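# Place the green block into the blue tray

## Task

Move the green block so that it ends up inside the blue tray, and leave it resting there without the robot holding it.

## Robot and tools

ROBOT. Two arms: left_arm, on the robot's own left (+y side), and right_arm (-y side). Base poses in the scene frame: left_arm at (-0.047, +0.343, +0.607) m, quat_wxyz (+0.494, +0.263, +0.389, +0.732); right_arm at (-0.047, -0.343, +0.607) m, quat_wxyz (+0.494, -0.263, +0.389, -0.732). Arm names refer to the robot's own sides, not to sides of a picture. Joint ranges in rad, base to hand: waist -2.880..2.880, shoulder 0..3.142, elbow 0..3.019 (straight at 2.964), wrist pitch -1.693..1.571, wrist yaw -1.571..1.571, wrist roll -2.094..2.094.

FRAME. One scene frame for all numbers. z = 0 is the table top, the origin sits above the centre of the robot's foot, +z is up, +x points forward over the table, +y is toward the left arm. The table's near edge is around x = +0.15 m and may be rotated relative to the robot. Positions are metres; orientations are quaternions written w, x, y, z. Reported hand poses may be off by a few centimetres, more when reaching far.

GRIPPER. Fingers extend along the gripper's +z axis and close along its y axis. end_effector_position is the point between the pads, roughly 1 cm short of the fingertips. Opening runs from -1 (shut) to +1 (wide, 0.094 m). grip_measured reports the measured finger gap on that same scale; empty it can read up to ~2.5 mm wide, and when squeezing a hard part it reads a bit under the part's width. To release, command an opening clearly above grip_measured.

ROW FORMAT (used by execute_actions and move). Always 16 numbers even if one arm is idle: left_arm x, y, z, qw, qx, qy, qz, opening, then right_arm x, y, z, qw, qx, qy, qz, opening. x, y, z and the quaternion are an absolute pose (a place to go to, not an offset) for that hand in the scene frame. An arm meant to stay still should get exactly its last reported position and quaternion each call, plus its intended opening; to hold a hand's orientation, repeat one fixed quaternion rather than copying the drifting reported one. A 0 in the opening slot is a real command, not a skip.

execute_actions(actions, cameras). actions is a list of actions; each action is a table of up to 15 rows, one row per 1/30 s control step, and a short table repeats its final row to fill 15 steps. Each action is rejected for both arms if any target lies more than 0.6 m from that hand's current position along any of the hand's own axes; if the first action fails this against the latest state, or any action is malformed, the whole call is rejected. An empty actions list returns state plus images. cameras: a list of names, ["all"], or []; omitted means all for an empty list, none otherwise. Unknown names invalidate the call.

move(target, speed, blend, opening_speed, grip_force, blocking, cameras). target is one 16-number row or a list of up to 15 rows (absolute poses, no 0.6 m limit). Each hand travels straight from its Hand target to the row's pose, without avoiding obstacles or the other arm. speed: m/s, 0.002 to 4.3, default 0.25 (rotation up to twice that in rad/s); one value or one per target. blend: metres of corner rounding per target; 0 means stop at each. opening_speed: rate of opening change per second on the -1..1 scale, at least 0.2; use it for gentle closing. grip_force: newtons per pad, 10 to 50 (default full), one value or one per arm; it persists, and low force closes slowly. blocking=false returns after about 0.5 s while motion continues; a new move takes over from the running one. The whole move is capped at 10 s. The result adds a move: line with the ending (done, off_target, moving, held, fault) and limits flags: limits=paced means a pose was clipped, limits=held means steps were withheld. done means at rest within 10 mm and 2 degrees; neither done nor off_target tells you about contact. Faster moves lag, stray and hit harder.

wait(seconds 0..10, cameras) lets time pass with commands held; it returns early if a running move ends. stop(cameras) brakes a running move. zoom_image(camera, region) enlarges [x0, y0, x1, y1] pixels (at most 504 x 504) of one of cam_head_left, cam_head_right, cam_over, cam_left_wrist, cam_right_wrist, from the newest images; all are 672x504. finished_scene(scene=1) ends the scene for good; the block must stay in the tray with the robot released.

RESULT LINES. Hand target is where each arm is currently driven; the controller limits orientation change to 40 degrees per step, so finish big turns in later commands. Tool commands shows current opening commands. Joint velocities may read within noise. Joint torques include the arm's weight; numbers 3 and 4 wrap at ±28 N m. Hands can rest a few cm from a commanded free-air pose because of friction and weight.

AVOID. Letting anything leave the table; dropping the block from height or releasing it while moving; fast hits or hard presses on the table or tray; any contact between the two arms, including one gripper closing on the other's fingers; paths passing near an arm's own base (go around it). Watch for MOTOR HOT (85 °C); at 100 °C an OVER-TEMPERATURE FAULT makes that arm go limp for 30 to 60 s, so avoid long holds with outstretched arms or pushing at unreachable poses.

Each tool is called after "Call:" as a command line: name --argument value for each argument, lists and objects as JSON in quotes; but a table of rows of numbers goes row by row, as --pt "numbers of a row", without its own name.

## Session

Call:
execute_actions --actions '[]'

Scene clock: 0.00 s.
left_arm: end_effector_position=(+0.8997, +0.4382, +0.3910) grip_measured=+1.000 end_effector_quat_wxyz=(-0.540, +0.243, -0.774, +0.223) | right_arm: end_effector_position=(+0.2486, -0.4287, +0.1637) grip_measured=+1.000 end_effector_quat_wxyz=(-0.072, +0.303, -0.943, -0.115)
Joint positions: left_arm=[-1.896 1.73 1.764 0.526 0.173 -0.347 0.094] | right_arm=[1.533 1.779 0.692 0.45 -0.301 -1.032 0.094]
Joint velocities: within noise
Joint torques (N m): no reading
Motor temperatures (°C): left_arm=[24 20 20 19 22 22 23] | right_arm=[22 23 20 21 21 24 22]
Heat: left arm: hottest waist 24 °C; right arm: hottest wrist roll 24 °C.
Hand target: left_arm +0.9094, +0.4435, +0.4080; +0.554, -0.241, +0.765, -0.223 | right_arm +0.2430, -0.4263, +0.1657; +0.069, -0.302, +0.943, +0.118
Tool commands: left_gripper/opening=+1.0 right_gripper/opening=+1.0

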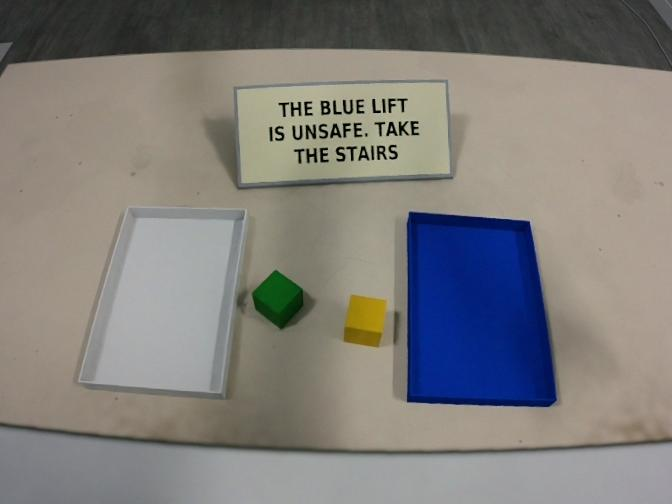

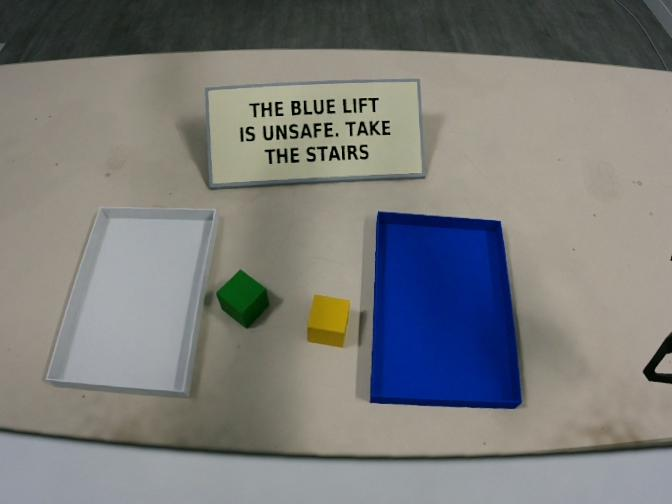

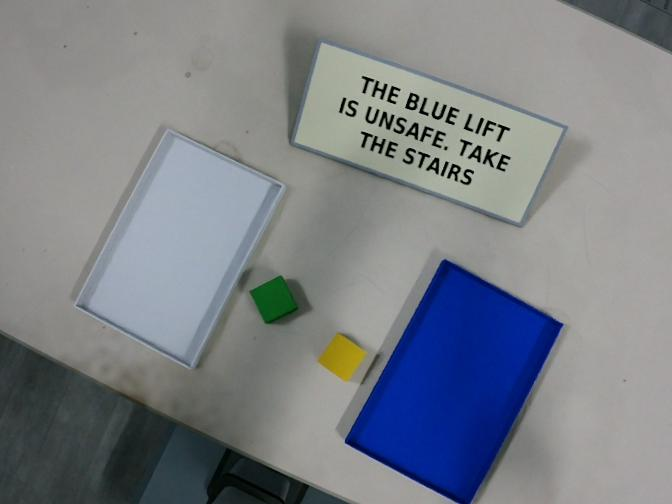

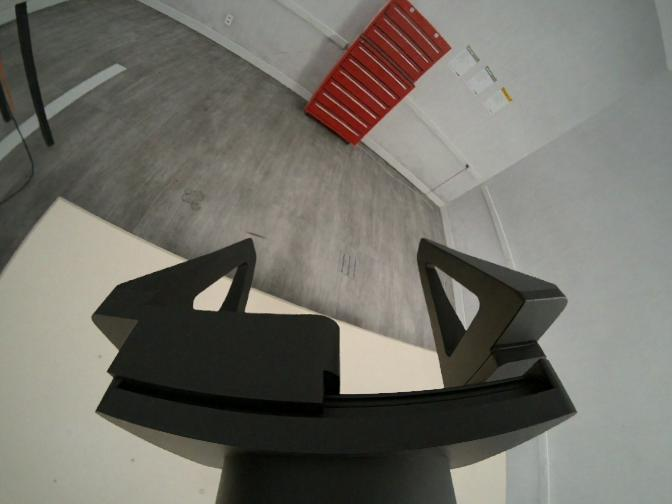

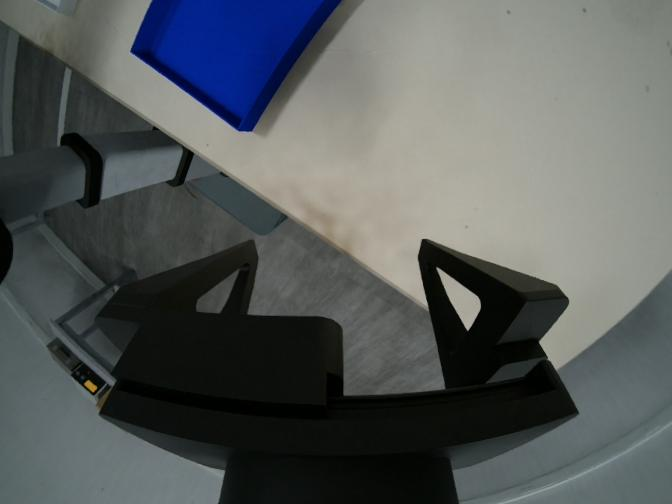

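Call:
zoom_image --camera "cam_over" --region '[210, 240, 400, 400]'

Call:
zoom_image --camera "cam_head_left" --region '[220, 240, 410, 370]'

Scaled by 2.653 from the camera's 672x504 image, which has a finer 960x720 frame.

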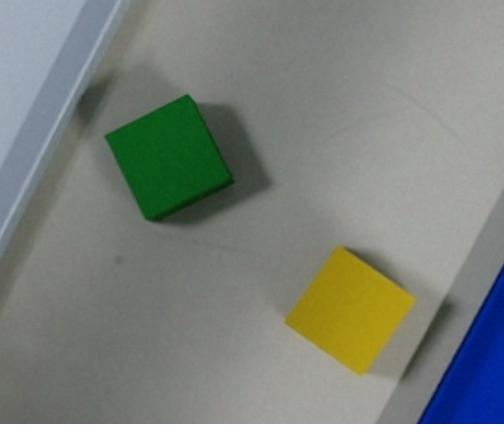

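Scaled by 2.653 from the camera's 672x504 image, which has a finer 960x720 frame.

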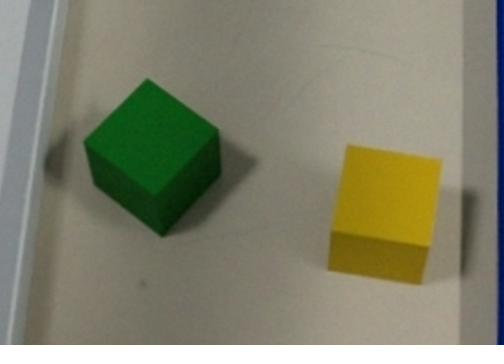

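Call:
move --target '[0.8997, 0.4382, 0.3910, -0.540, 0.243, -0.774, 0.223, 1, 0.372, 0.083, 0.15, 0, 0.4423, -0.8969, 0, 1]' --speed 0.4 --cameras '["cam_right_wrist", "cam_over", "cam_head_left"]'

Scene clock: 99.50 s.
left_arm: end_effector_position=(+0.8997, +0.4382, +0.3910) grip_measured=+1.000 end_effector_quat_wxyz=(-0.540, +0.243, -0.774, +0.223) | right_arm: end_effector_position=(+0.3811, +0.0824, +0.1574) grip_measured=+1.000 end_effector_quat_wxyz=(-0.008, +0.441, -0.897, -0.002)
Joint positions: left_arm=[-1.896 1.73 1.764 0.526 0.173 -0.347 0.094] | right_arm=[2.563 2.329 1.582 -0.121 0.761 -0.603 0.094]
Joint torques (N m): left_arm=[-4.25 -21.25 5.71 2.19 0.29 -0.13] | right_arm=[13.63 -9.99 1.14 -0.01 0.13 -0.06]
Motor temperatures (°C): left_arm=[24 28 24 19 21 21 22] | right_arm=[22 26 22 20 21 23 21]
Heat: left arm: hottest shoulder 28 °C; right arm: hottest shoulder 26 °C.
Hand target: left_arm +0.8997, +0.4383, +0.3910; +0.540, -0.243, +0.774, -0.223 | right_arm +0.3718, +0.0828, +0.1501; +0.000, -0.442, +0.897, +0.000
Off the commanded pose: left_arm 0.000 m, 0 deg | right_arm 0.012 m, 1 deg.
move: off_target (right_arm)
camera_calibration:
cam_right_wrist: T_world_to_cam=[[0.798134, -0.602474, -0.00267615, -0.254963], [-0.490352, -0.652168, 0.578128, 0.151242], [-0.350052, -0.460112, -0.815942, 0.428392], [0, 0, 0, 1]] pos_world=[0.427616, 0.142135, 0.261424]
Images, in order (width x height): cam_head_left 672x504, cam_over 672x504, cam_right_wrist 672x504.

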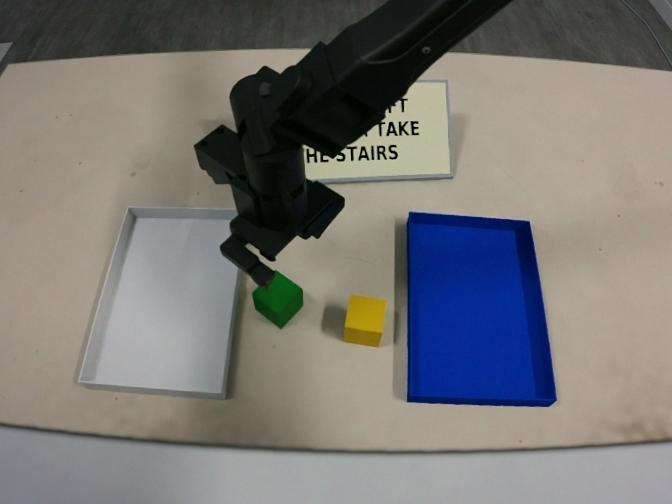

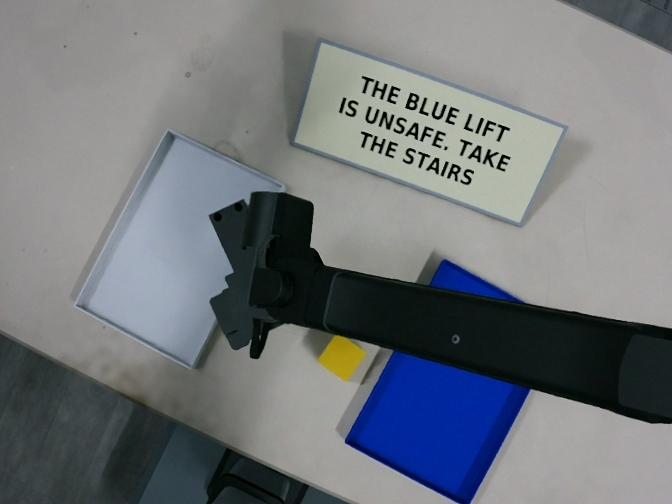

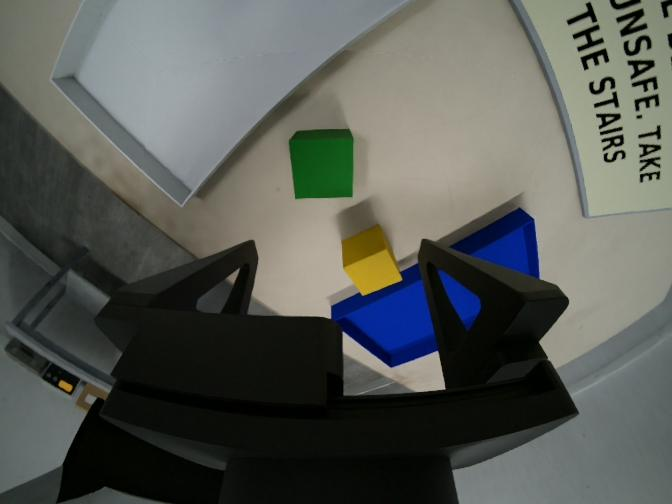

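Call:
zoom_image --camera "cam_right_wrist" --region '[240, 100, 440, 250]'

Scaled by 2.520 from the camera's 672x504 image, which has a finer 960x720 frame.

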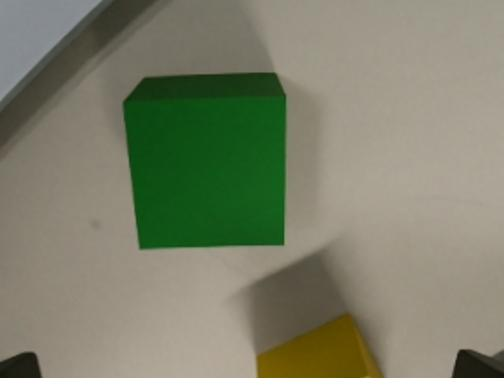

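Call:
move --target '[0.8997, 0.4382, 0.3910, -0.540, 0.243, -0.774, 0.223, 1, 0.377, 0.1055, 0.093, 0, 0.454, -0.891, 0, 1]' --speed 0.25 --cameras '["cam_right_wrist", "cam_head_left"]'

Scene clock: 137.03 s.
left_arm: end_effector_position=(+0.8997, +0.4382, +0.3910) grip_measured=+1.000 end_effector_quat_wxyz=(-0.540, +0.243, -0.774, +0.223) | right_arm: end_effector_position=(+0.3820, +0.1143, +0.1057) grip_measured=+1.000 end_effector_quat_wxyz=(-0.010, +0.451, -0.893, -0.003)
Joint positions: left_arm=[-1.896 1.73 1.764 0.526 0.173 -0.347 0.094] | right_arm=[2.542 2.488 1.785 -0.144 0.745 -0.65 0.094]
Joint torques (N m): left_arm=[-4.31 -21.01 5.6 2.18 0.31 -0.16] | right_arm=[13.51 -10.64 1.33 -0.03 -0.11 -0.18]
Heat: left arm: hottest shoulder 29 °C; right arm: hottest shoulder 27 °C.
Hand target: left_arm +0.8997, +0.4383, +0.3910; +0.540, -0.243, +0.774, -0.223 | right_arm +0.3769, +0.1054, +0.0933; +0.000, -0.454, +0.891, +0.000
Off the commanded pose: left_arm 0.000 m, 0 deg | right_arm 0.016 m, 1 deg.
move: off_target (right_arm)
camera_calibration:
cam_right_wrist: T_world_to_cam=[[0.810977, -0.585073, -0.00229696, -0.243605], [-0.478042, -0.664873, 0.573951, 0.199523], [-0.33733, -0.464363, -0.818887, 0.397129], [0, 0, 0, 1]] pos_world=[0.426902, 0.174543, 0.210127]
Images, in order (width x height): cam_head_left 672x504, cam_right_wrist 672x504.

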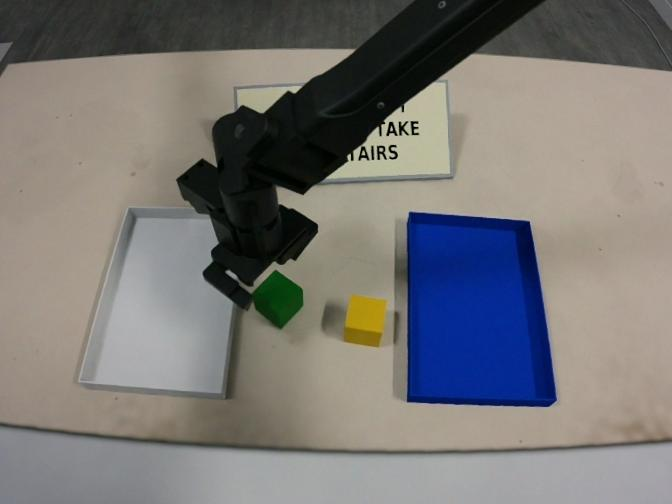

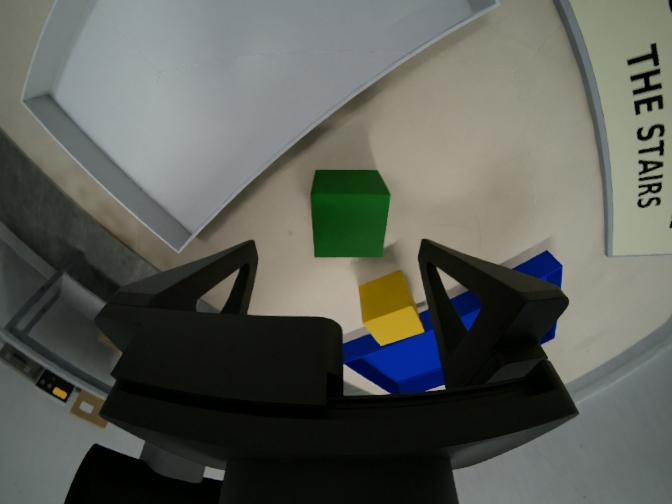

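Call:
move --target '[0.8997, 0.4382, 0.3910, -0.540, 0.243, -0.774, 0.223, 1, 0.382, 0.098, 0.045, 0, 0.452, -0.892, 0, 0.78]' --speed 0.15 --cameras '["cam_right_wrist", "cam_head_left"]'

Scene clock: 157.13 s.
left_arm: end_effector_position=(+0.8997, +0.4382, +0.3910) grip_measured=+1.000 end_effector_quat_wxyz=(-0.540, +0.243, -0.774, +0.223) | right_arm: end_effector_position=(+0.3891, +0.1018, +0.0552) grip_measured=+0.782 end_effector_quat_wxyz=(-0.006, +0.448, -0.894, -0.001)
Joint positions: left_arm=[-1.896 1.73 1.764 0.526 0.173 -0.347 0.094] | right_arm=[2.481 2.571 1.899 -0.144 0.71 -0.699 0.084]
Joint torques (N m): left_arm=[-4.07 -20.72 5.75 2.02 0.28 -0.14] | right_arm=[13.74 -10.11 1.31 0.24 -0.12 -0.18]
Heat: left arm: hottest shoulder 29 °C; right arm: hottest shoulder 27 °C.
Hand target: left_arm +0.8997, +0.4383, +0.3910; +0.540, -0.243, +0.774, -0.223 | right_arm +0.3819, +0.0978, +0.0453; +0.000, -0.452, +0.892, +0.000
Off the commanded pose: left_arm 0.000 m, 0 deg | right_arm 0.013 m, 1 deg.
move: off_target (right_arm)
camera_calibration:
cam_right_wrist: T_world_to_cam=[[0.808018, -0.589153, -0.00235576, -0.255136], [-0.478273, -0.65827, 0.581322, 0.222652], [-0.344039, -0.468592, -0.81367, 0.355126], [0, 0, 0, 1]] pos_world=[0.43482, 0.162661, 0.158921]
Images, in order (width x height): cam_head_left 672x504, cam_right_wrist 672x504.

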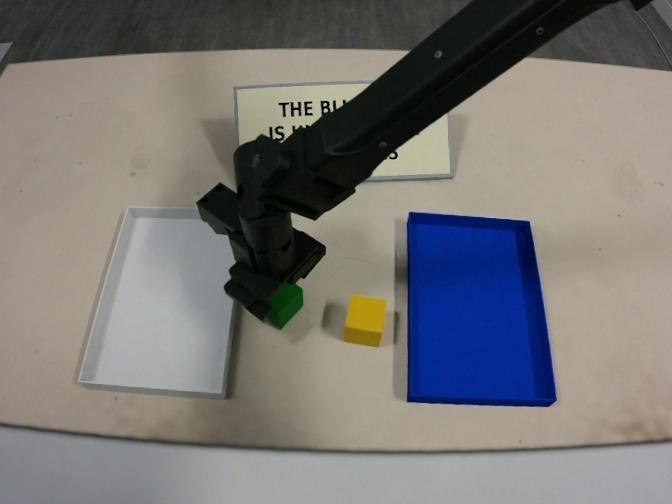

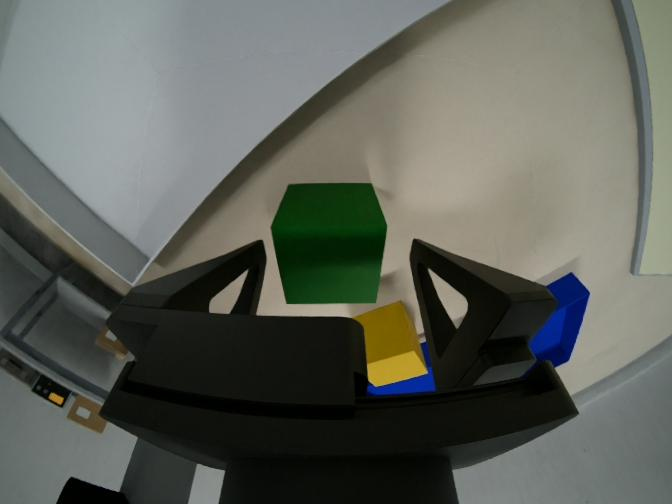

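Call:
move --pt "0.8997 0.4382 0.3910 -0.540 0.243 -0.774 0.223 1 0.382 0.098 0.045 0 0.452 -0.892 0 -0.25" --pt "0.8997 0.4382 0.3910 -0.540 0.243 -0.774 0.223 1 0.384 0.09 0.14 0 0.452 -0.892 0 -0.25" --pt "0.8997 0.4382 0.3910 -0.540 0.243 -0.774 0.223 1 0.392 -0.18 0.14 0 0.452 -0.892 0 -0.25" --speed '[0.2, 0.2, 0.35]' --blend '[0, 0.03, 0]' --grip_force '[50, 30]' --cameras '["cam_right_wrist", "cam_head_left", "cam_over"]'

Scene clock: 189.97 s.
left_arm: end_effector_position=(+0.8997, +0.4382, +0.3910) grip_measured=+1.000 end_effector_quat_wxyz=(-0.540, +0.243, -0.774, +0.223) | right_arm: end_effector_position=(+0.3867, -0.1817, +0.1330) grip_measured=+0.056 end_effector_quat_wxyz=(+0.009, +0.450, -0.893, +0.001)
Joint positions: left_arm=[-1.896 1.73 1.764 0.526 0.173 -0.347 0.094] | right_arm=[2.19 1.973 1.125 0.139 0.51 -0.928 0.05]
Joint torques (N m): left_arm=[-4.13 -21.01 5.82 2.09 0.33 -0.13] | right_arm=[7.71 -12.75 -2.3 0.68 -0.14 -0.19]
Motor temperatures (°C): left_arm=[24 29 23 19 21 21 22] | right_arm=[27 27 21 20 21 23 20]
Heat: left arm: hottest shoulder 29 °C; right arm: hottest waist 27 °C.
Hand target: left_arm +0.8997, +0.4383, +0.3910; +0.540, -0.243, +0.774, -0.223 | right_arm +0.3920, -0.1801, +0.1399; +0.000, -0.452, +0.892, +0.000
Off the commanded pose: left_arm 0.000 m, 0 deg | right_arm 0.009 m, 1 deg.
grip_force (N): 50, 30
move: done
camera_calibration:
cam_right_wrist: T_world_to_cam=[[0.809862, -0.586452, -0.0140259, -0.418759], [-0.460728, -0.65068, 0.603611, -0.0186606], [-0.363115, -0.482379, -0.797156, 0.287401], [0, 0, 0, 1]] pos_world=[0.434899, -0.119088, 0.234494]
Images, in order (width x height): cam_head_left 672x504, cam_over 672x504, cam_right_wrist 672x504.

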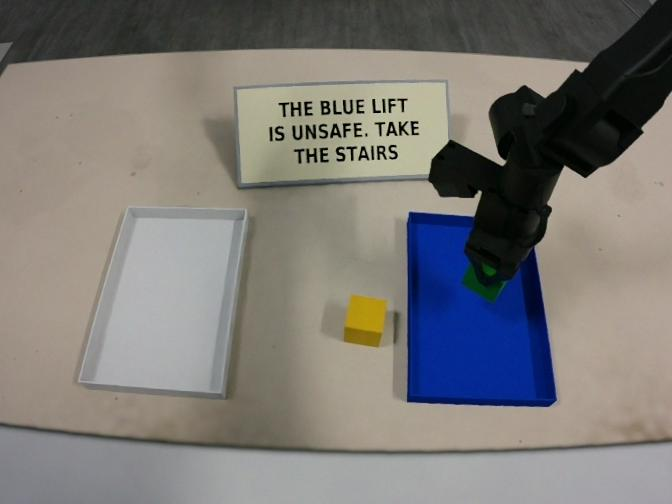

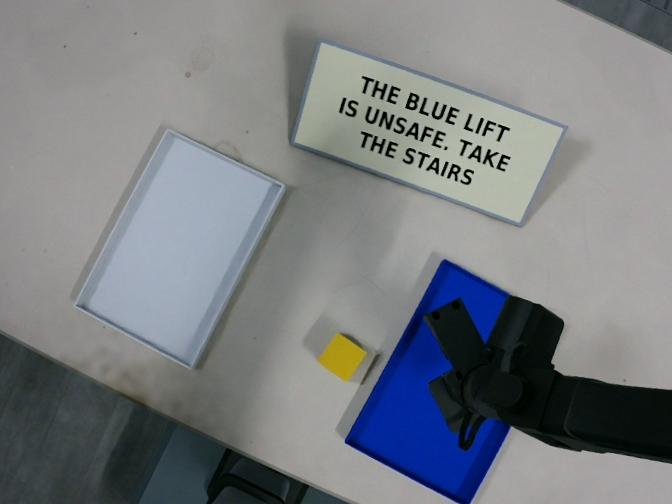

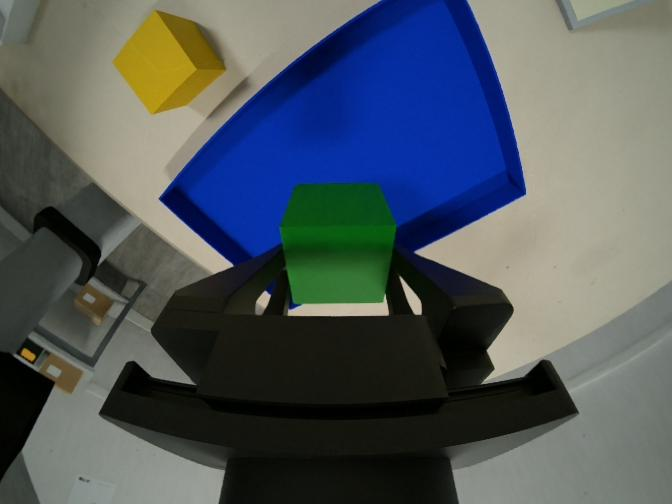

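Call:
move --target '[0.8997, 0.4382, 0.3910, -0.540, 0.243, -0.774, 0.223, 1, 0.394, -0.18, 0.07, 0, 0.452, -0.892, 0, -0.25]' --speed 0.15 --cameras '["cam_head_left", "cam_head_right", "cam_right_wrist"]'

Scene clock: 202.03 s.
left_arm: end_effector_position=(+0.8997, +0.4382, +0.3910) grip_measured=+1.000 end_effector_quat_wxyz=(-0.540, +0.243, -0.774, +0.223) | right_arm: end_effector_position=(+0.3970, -0.1778, +0.0746) grip_measured=+0.056 end_effector_quat_wxyz=(-0.002, +0.450, -0.893, +0.000)
Joint positions: left_arm=[-1.896 1.73 1.764 0.526 0.173 -0.347 0.094] | right_arm=[2.145 2.109 1.268 0.167 0.465 -0.97 0.05]
Joint torques (N m): left_arm=[-4.42 -20.95 5.75 1.92 0.32 -0.14] | right_arm=[7.18 -10.93 -1.22 0.5 -0.14 -0.19]
Heat: left arm: hottest shoulder 29 °C; right arm: hottest shoulder 27 °C.
Hand target: left_arm +0.8997, +0.4383, +0.3910; +0.540, -0.243, +0.774, -0.223 | right_arm +0.3938, -0.1800, +0.0700; +0.000, -0.452, +0.892, +0.000
Off the commanded pose: left_arm 0.000 m, 0 deg | right_arm 0.006 m, 0 deg.
grip_force (N): 50, 30
move: done
camera_calibration:
cam_right_wrist: T_world_to_cam=[[0.809929, -0.586503, -0.0053736, -0.426285], [-0.47165, -0.656715, 0.588449, 0.0282632], [-0.348656, -0.474067, -0.808517, 0.243082], [0, 0, 0, 1]] pos_world=[0.443343, -0.11622, 0.177613]
Images, in order (width x height): cam_head_left 672x504, cam_head_right 672x504, cam_right_wrist 672x504.

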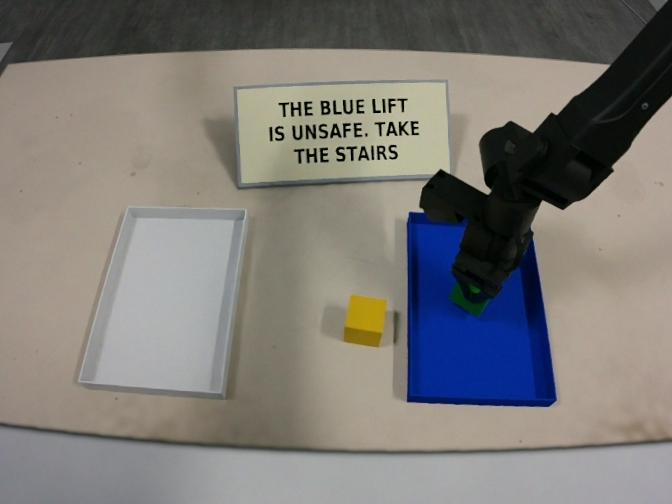

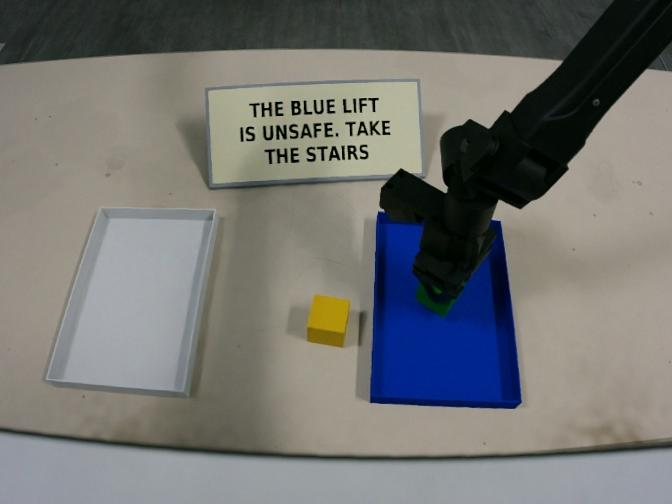

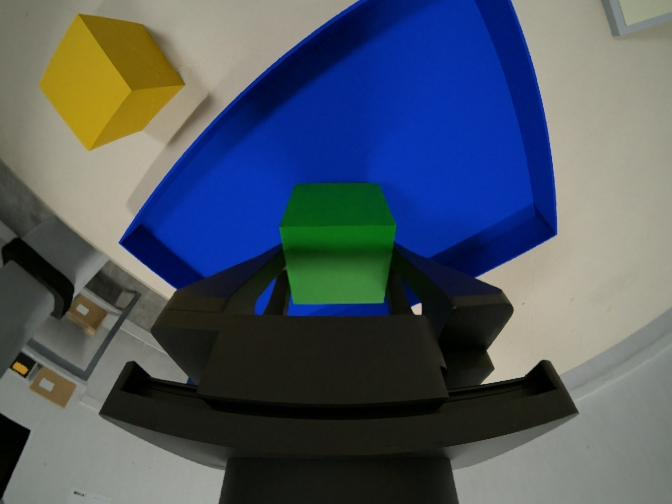

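Call:
move --target '[0.8997, 0.4382, 0.3910, -0.540, 0.243, -0.774, 0.223, 1, 0.394, -0.18, 0.054, 0, 0.452, -0.892, 0, -0.25]' --speed 0.06 --cameras '["cam_head_left", "cam_right_wrist"]'

Scene clock: 205.40 s.
left_arm: end_effector_position=(+0.8997, +0.4382, +0.3910) grip_measured=+1.000 end_effector_quat_wxyz=(-0.540, +0.243, -0.774, +0.223) | right_arm: end_effector_position=(+0.4014, -0.1744, +0.0628) grip_measured=+0.056 end_effector_quat_wxyz=(-0.006, +0.451, -0.893, -0.001)
Joint positions: left_arm=[-1.896 1.73 1.764 0.526 0.173 -0.347 0.094] | right_arm=[2.14 2.138 1.306 0.167 0.456 -0.978 0.05]
Joint torques (N m): left_arm=[-4.07 -20.89 5.56 2.17 0.34 -0.13] | right_arm=[6.59 -10.58 -1.11 0.61 -0.15 -0.18]
Heat: left arm: hottest shoulder 29 °C; right arm: hottest shoulder 27 °C.
Hand target: left_arm +0.8997, +0.4383, +0.3910; +0.540, -0.243, +0.774, -0.223 | right_arm +0.3939, -0.1801, +0.0543; +0.000, -0.452, +0.892, +0.000
Off the commanded pose: left_arm 0.000 m, 0 deg | right_arm 0.013 m, 1 deg.
grip_force (N): 50, 30
move: off_target (right_arm)
camera_calibration:
cam_right_wrist: T_world_to_cam=[[0.811066, -0.584946, -0.00316851, -0.42825], [-0.474134, -0.660572, 0.582102, 0.0401045], [-0.342591, -0.470621, -0.81311, 0.235174], [0, 0, 0, 1]] pos_world=[0.446923, -0.113334, 0.16652]
Images, in order (width x height): cam_head_left 672x504, cam_right_wrist 672x504.

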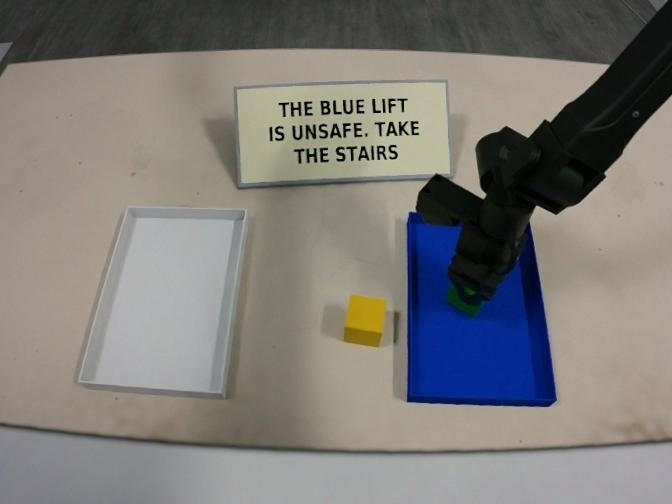

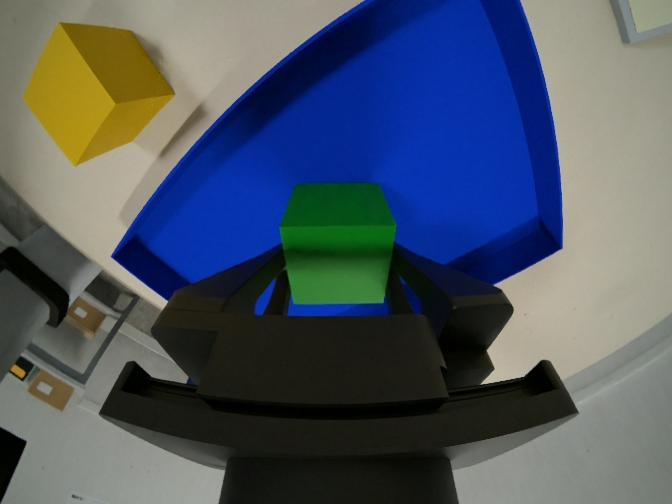

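Call:
move --target '[0.8997, 0.4382, 0.3910, -0.540, 0.243, -0.774, 0.223, 1, 0.390, -0.184, 0.047, 0, 0.452, -0.892, 0, -0.25]' --speed 0.05 --cameras '["cam_right_wrist"]'

Scene clock: 209.40 s.
left_arm: end_effector_position=(+0.8997, +0.4382, +0.3910) grip_measured=+1.000 end_effector_quat_wxyz=(-0.540, +0.243, -0.774, +0.223) | right_arm: end_effector_position=(+0.3972, -0.1790, +0.0556) grip_measured=+0.056 end_effector_quat_wxyz=(-0.004, +0.451, -0.893, -0.001)
Joint positions: left_arm=[-1.896 1.73 1.764 0.526 0.173 -0.347 0.094] | right_arm=[2.128 2.151 1.31 0.176 0.447 -0.986 0.05]
Joint torques (N m): left_arm=[-4.19 -20.6 5.64 2.17 0.3 -0.13] | right_arm=[6.71 -10.46 -1.22 0.75 -0.15 -0.18]
Heat: left arm: hottest shoulder 29 °C; right arm: hottest shoulder 27 °C.
Hand target: left_arm +0.8997, +0.4383, +0.3910; +0.540, -0.243, +0.774, -0.223 | right_arm +0.3897, -0.1840, +0.0472; +0.000, -0.452, +0.892, +0.000
Off the commanded pose: left_arm 0.000 m, 0 deg | right_arm 0.012 m, 1 deg.
grip_force (N): 50, 30
move: off_target (right_arm)
camera_calibration:
cam_right_wrist: T_world_to_cam=[[0.811379, -0.584499, -0.00496458, -0.427548], [-0.472181, -0.660422, 0.583856, 0.0384708], [-0.344542, -0.471384, -0.811842, 0.226277], [0, 0, 0, 1]] pos_world=[0.443031, -0.117831, 0.159118]
Images, in order (width x height): cam_right_wrist 672x504.

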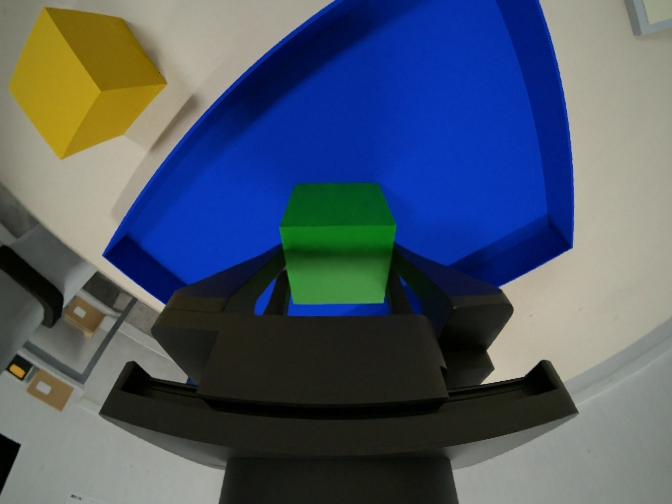

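Call:
move --target '[0.8997, 0.4382, 0.3910, -0.540, 0.243, -0.774, 0.223, 1, 0.388, -0.186, 0.041, 0, 0.452, -0.892, 0, -0.25]' --speed 0.05 --cameras '["cam_right_wrist", "cam_head_left"]'

Scene clock: 220.60 s.
left_arm: end_effector_position=(+0.8997, +0.4382, +0.3910) grip_measured=+1.000 end_effector_quat_wxyz=(-0.540, +0.243, -0.774, +0.223) | right_arm: end_effector_position=(+0.3966, -0.1798, +0.0513) grip_measured=+0.056 end_effector_quat_wxyz=(-0.006, +0.451, -0.892, -0.001)
Joint positions: left_arm=[-1.896 1.73 1.764 0.526 0.173 -0.347 0.094] | right_arm=[2.123 2.16 1.317 0.183 0.442 -0.991 0.05]
Joint torques (N m): left_arm=[-4.01 -21.01 5.6 2.1 0.3 -0.14] | right_arm=[6.53 -10.17 -1.16 0.7 -0.15 -0.19]
Heat: left arm: hottest shoulder 29 °C; right arm: hottest shoulder 27 °C.
Hand target: left_arm +0.8997, +0.4383, +0.3910; +0.540, -0.243, +0.774, -0.223 | right_arm +0.3879, -0.1860, +0.0415; +0.000, -0.452, +0.892, +0.000
Off the commanded pose: left_arm 0.000 m, 0 deg | right_arm 0.015 m, 1 deg.
grip_force (N): 50, 30
move: off_target (right_arm)
camera_calibration:
cam_right_wrist: T_world_to_cam=[[0.811584, -0.584224, -0.00377411, -0.427661], [-0.473483, -0.661503, 0.581573, 0.040572], [-0.342266, -0.470208, -0.813485, 0.221553], [0, 0, 0, 1]] pos_world=[0.442123, -0.118836, 0.15502]
Images, in order (width x height): cam_head_left 672x504, cam_right_wrist 672x504.

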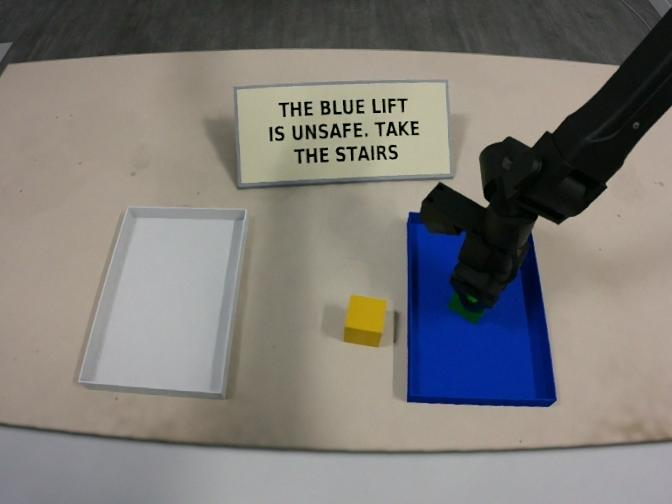

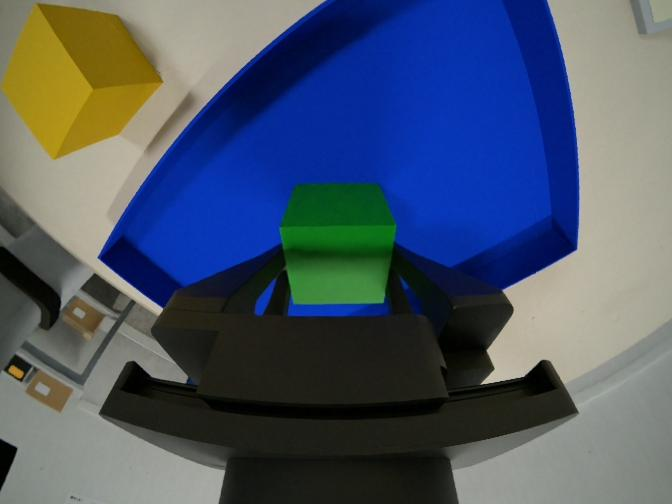

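Call:
zoom_image --camera "cam_right_wrist" --region '[240, 140, 440, 290]'

Call:
zoom_image --camera "cam_head_left" --region '[400, 200, 560, 350]'

Scaled by 2.520 from the camera's 672x504 image, which has a finer 960x720 frame.

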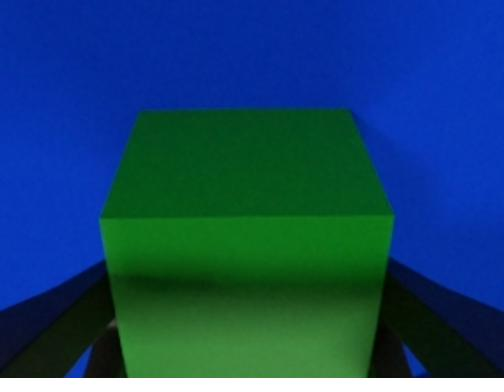

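Scaled by 3.150 from the camera's 672x504 image, which has a finer 960x720 frame.

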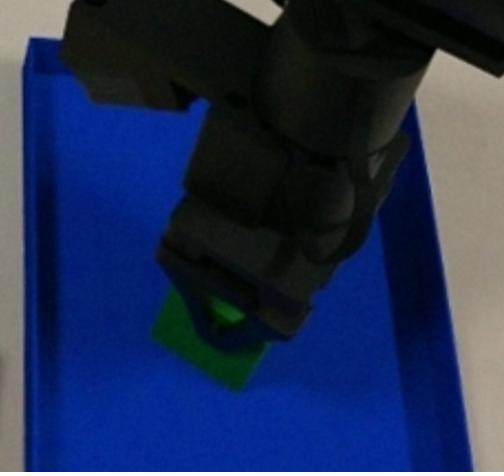

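Call:
move --target '[0.8997, 0.4382, 0.3910, -0.540, 0.243, -0.774, 0.223, 1, 0.386, -0.188, 0.034, 0, 0.452, -0.892, 0, -0.25]' --speed 0.05 --cameras '["cam_right_wrist"]'

Scene clock: 231.97 s.
left_arm: end_effector_position=(+0.8997, +0.4382, +0.3910) grip_measured=+1.000 end_effector_quat_wxyz=(-0.540, +0.243, -0.774, +0.223) | right_arm: end_effector_position=(+0.3965, -0.1799, +0.0510) grip_measured=+0.056 end_effector_quat_wxyz=(-0.006, +0.451, -0.892, -0.001)
Joint positions: left_arm=[-1.896 1.73 1.764 0.526 0.173 -0.347 0.094] | right_arm=[2.122 2.161 1.317 0.185 0.441 -0.992 0.05]
Joint torques (N m): left_arm=[-3.84 -20.66 5.59 2.07 0.24 -0.07] | right_arm=[5.89 -9.17 -0.4 0.9 -0.38 -0.22]
Heat: left arm: hottest shoulder 29 °C; right arm: hottest shoulder 27 °C.
Hand target: left_arm +0.8997, +0.4383, +0.3910; +0.540, -0.243, +0.774, -0.223 | right_arm +0.3855, -0.1883, +0.0349; +0.000, -0.452, +0.892, +0.000
Off the commanded pose: left_arm 0.000 m, 0 deg | right_arm 0.022 m, 1 deg.
grip_force (N): 50, 30
move: off_target (right_arm)
camera_calibration:
cam_right_wrist: T_world_to_cam=[[0.811884, -0.583811, -0.0030672, -0.427749], [-0.473698, -0.661806, 0.581053, 0.0407233], [-0.341255, -0.470294, -0.81386, 0.220794], [0, 0, 0, 1]] pos_world=[0.44192, -0.118935, 0.154721]
Images, in order (width x height): cam_right_wrist 672x504.

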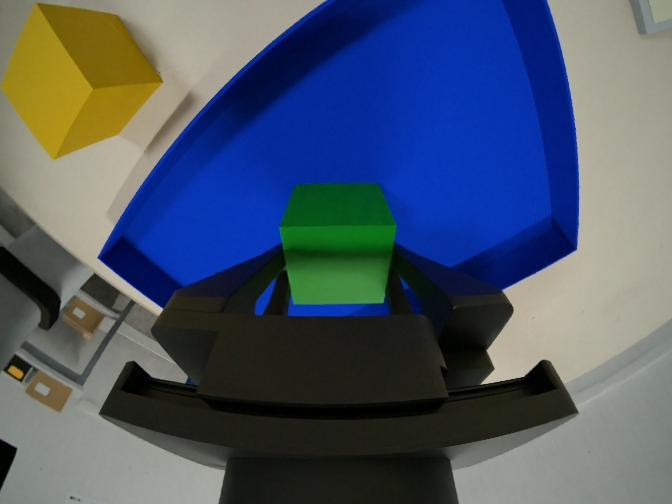

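Call:
move --pt "0.8997 0.4382 0.3910 -0.540 0.243 -0.774 0.223 1 0.388 -0.186 0.042 0 0.451 -0.8925 0 -0.25" --pt "0.8997 0.4382 0.3910 -0.540 0.243 -0.774 0.223 1 0.388 -0.186 0.042 0 0.451 -0.8925 0 0.85" --pt "0.8997 0.4382 0.3910 -0.540 0.243 -0.774 0.223 1 0.396 -0.182 0.16 0 0.451 -0.8925 0 0.85" --speed '[0.05, 0.05, 0.15]' --opening_speed 1.2 --cameras '["cam_right_wrist", "cam_head_left", "cam_over"]'

Scene clock: 246.70 s.
left_arm: end_effector_position=(+0.8997, +0.4382, +0.3910) grip_measured=+1.000 end_effector_quat_wxyz=(-0.540, +0.243, -0.774, +0.223) | right_arm: end_effector_position=(+0.3952, -0.1852, +0.1529) grip_measured=+0.848 end_effector_quat_wxyz=(+0.001, +0.452, -0.892, +0.002)
Joint positions: left_arm=[-1.896 1.73 1.764 0.526 0.173 -0.347 0.094] | right_arm=[2.201 1.919 1.092 0.13 0.515 -0.932 0.087]
Joint torques (N m): left_arm=[-3.84 -21.6 5.6 2.19 0.31 -0.12] | right_arm=[8 -12.75 -1.98 -0.01 0.13 -0.06]
Heat: left arm: hottest shoulder 29 °C; right arm: hottest shoulder 27 °C.
Hand target: left_arm +0.8997, +0.4383, +0.3910; +0.540, -0.243, +0.774, -0.223 | right_arm +0.3960, -0.1820, +0.1599; +0.000, -0.451, +0.893, +0.000
Off the commanded pose: left_arm 0.000 m, 0 deg | right_arm 0.008 m, 0 deg.
grip_force (N): 50, 30
move: done; target 2's new opening was sent with right_arm's hand 0.014 m and 1 deg from that target
camera_calibration:
cam_right_wrist: T_world_to_cam=[[0.812088, -0.583515, -0.0048726, -0.42913], [-0.467004, -0.6549, 0.594149, -0.0259822], [-0.349886, -0.480226, -0.80434, 0.300945], [0, 0, 0, 1]] pos_world=[0.441654, -0.122897, 0.255409]
Images, in order (width x height): cam_head_left 672x504, cam_over 672x504, cam_right_wrist 672x504.

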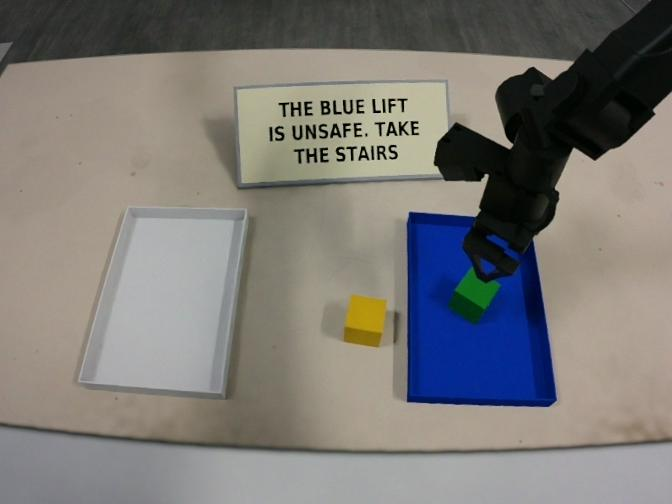

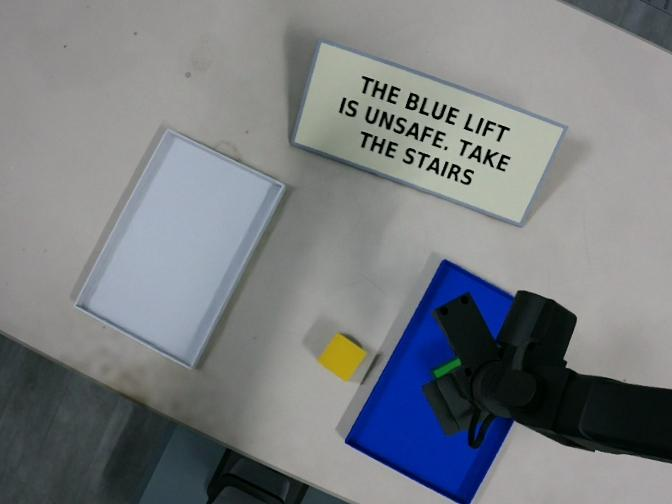

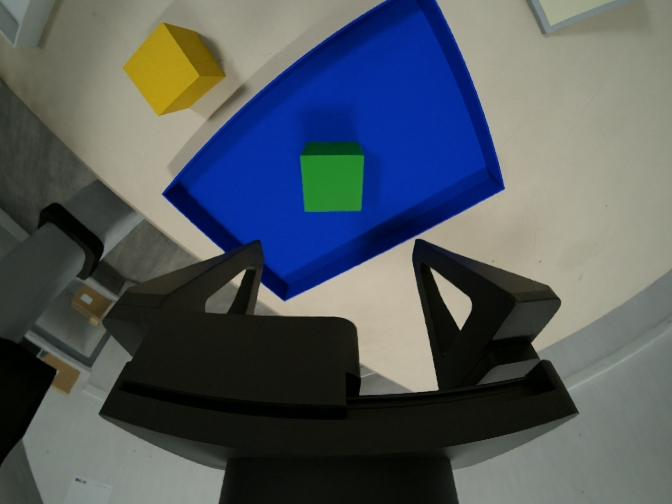

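The green block is resting inside the blue tray, and the gripper has released it and lifted clear.

Call:
finished_scene

The scene is finished: the task was done.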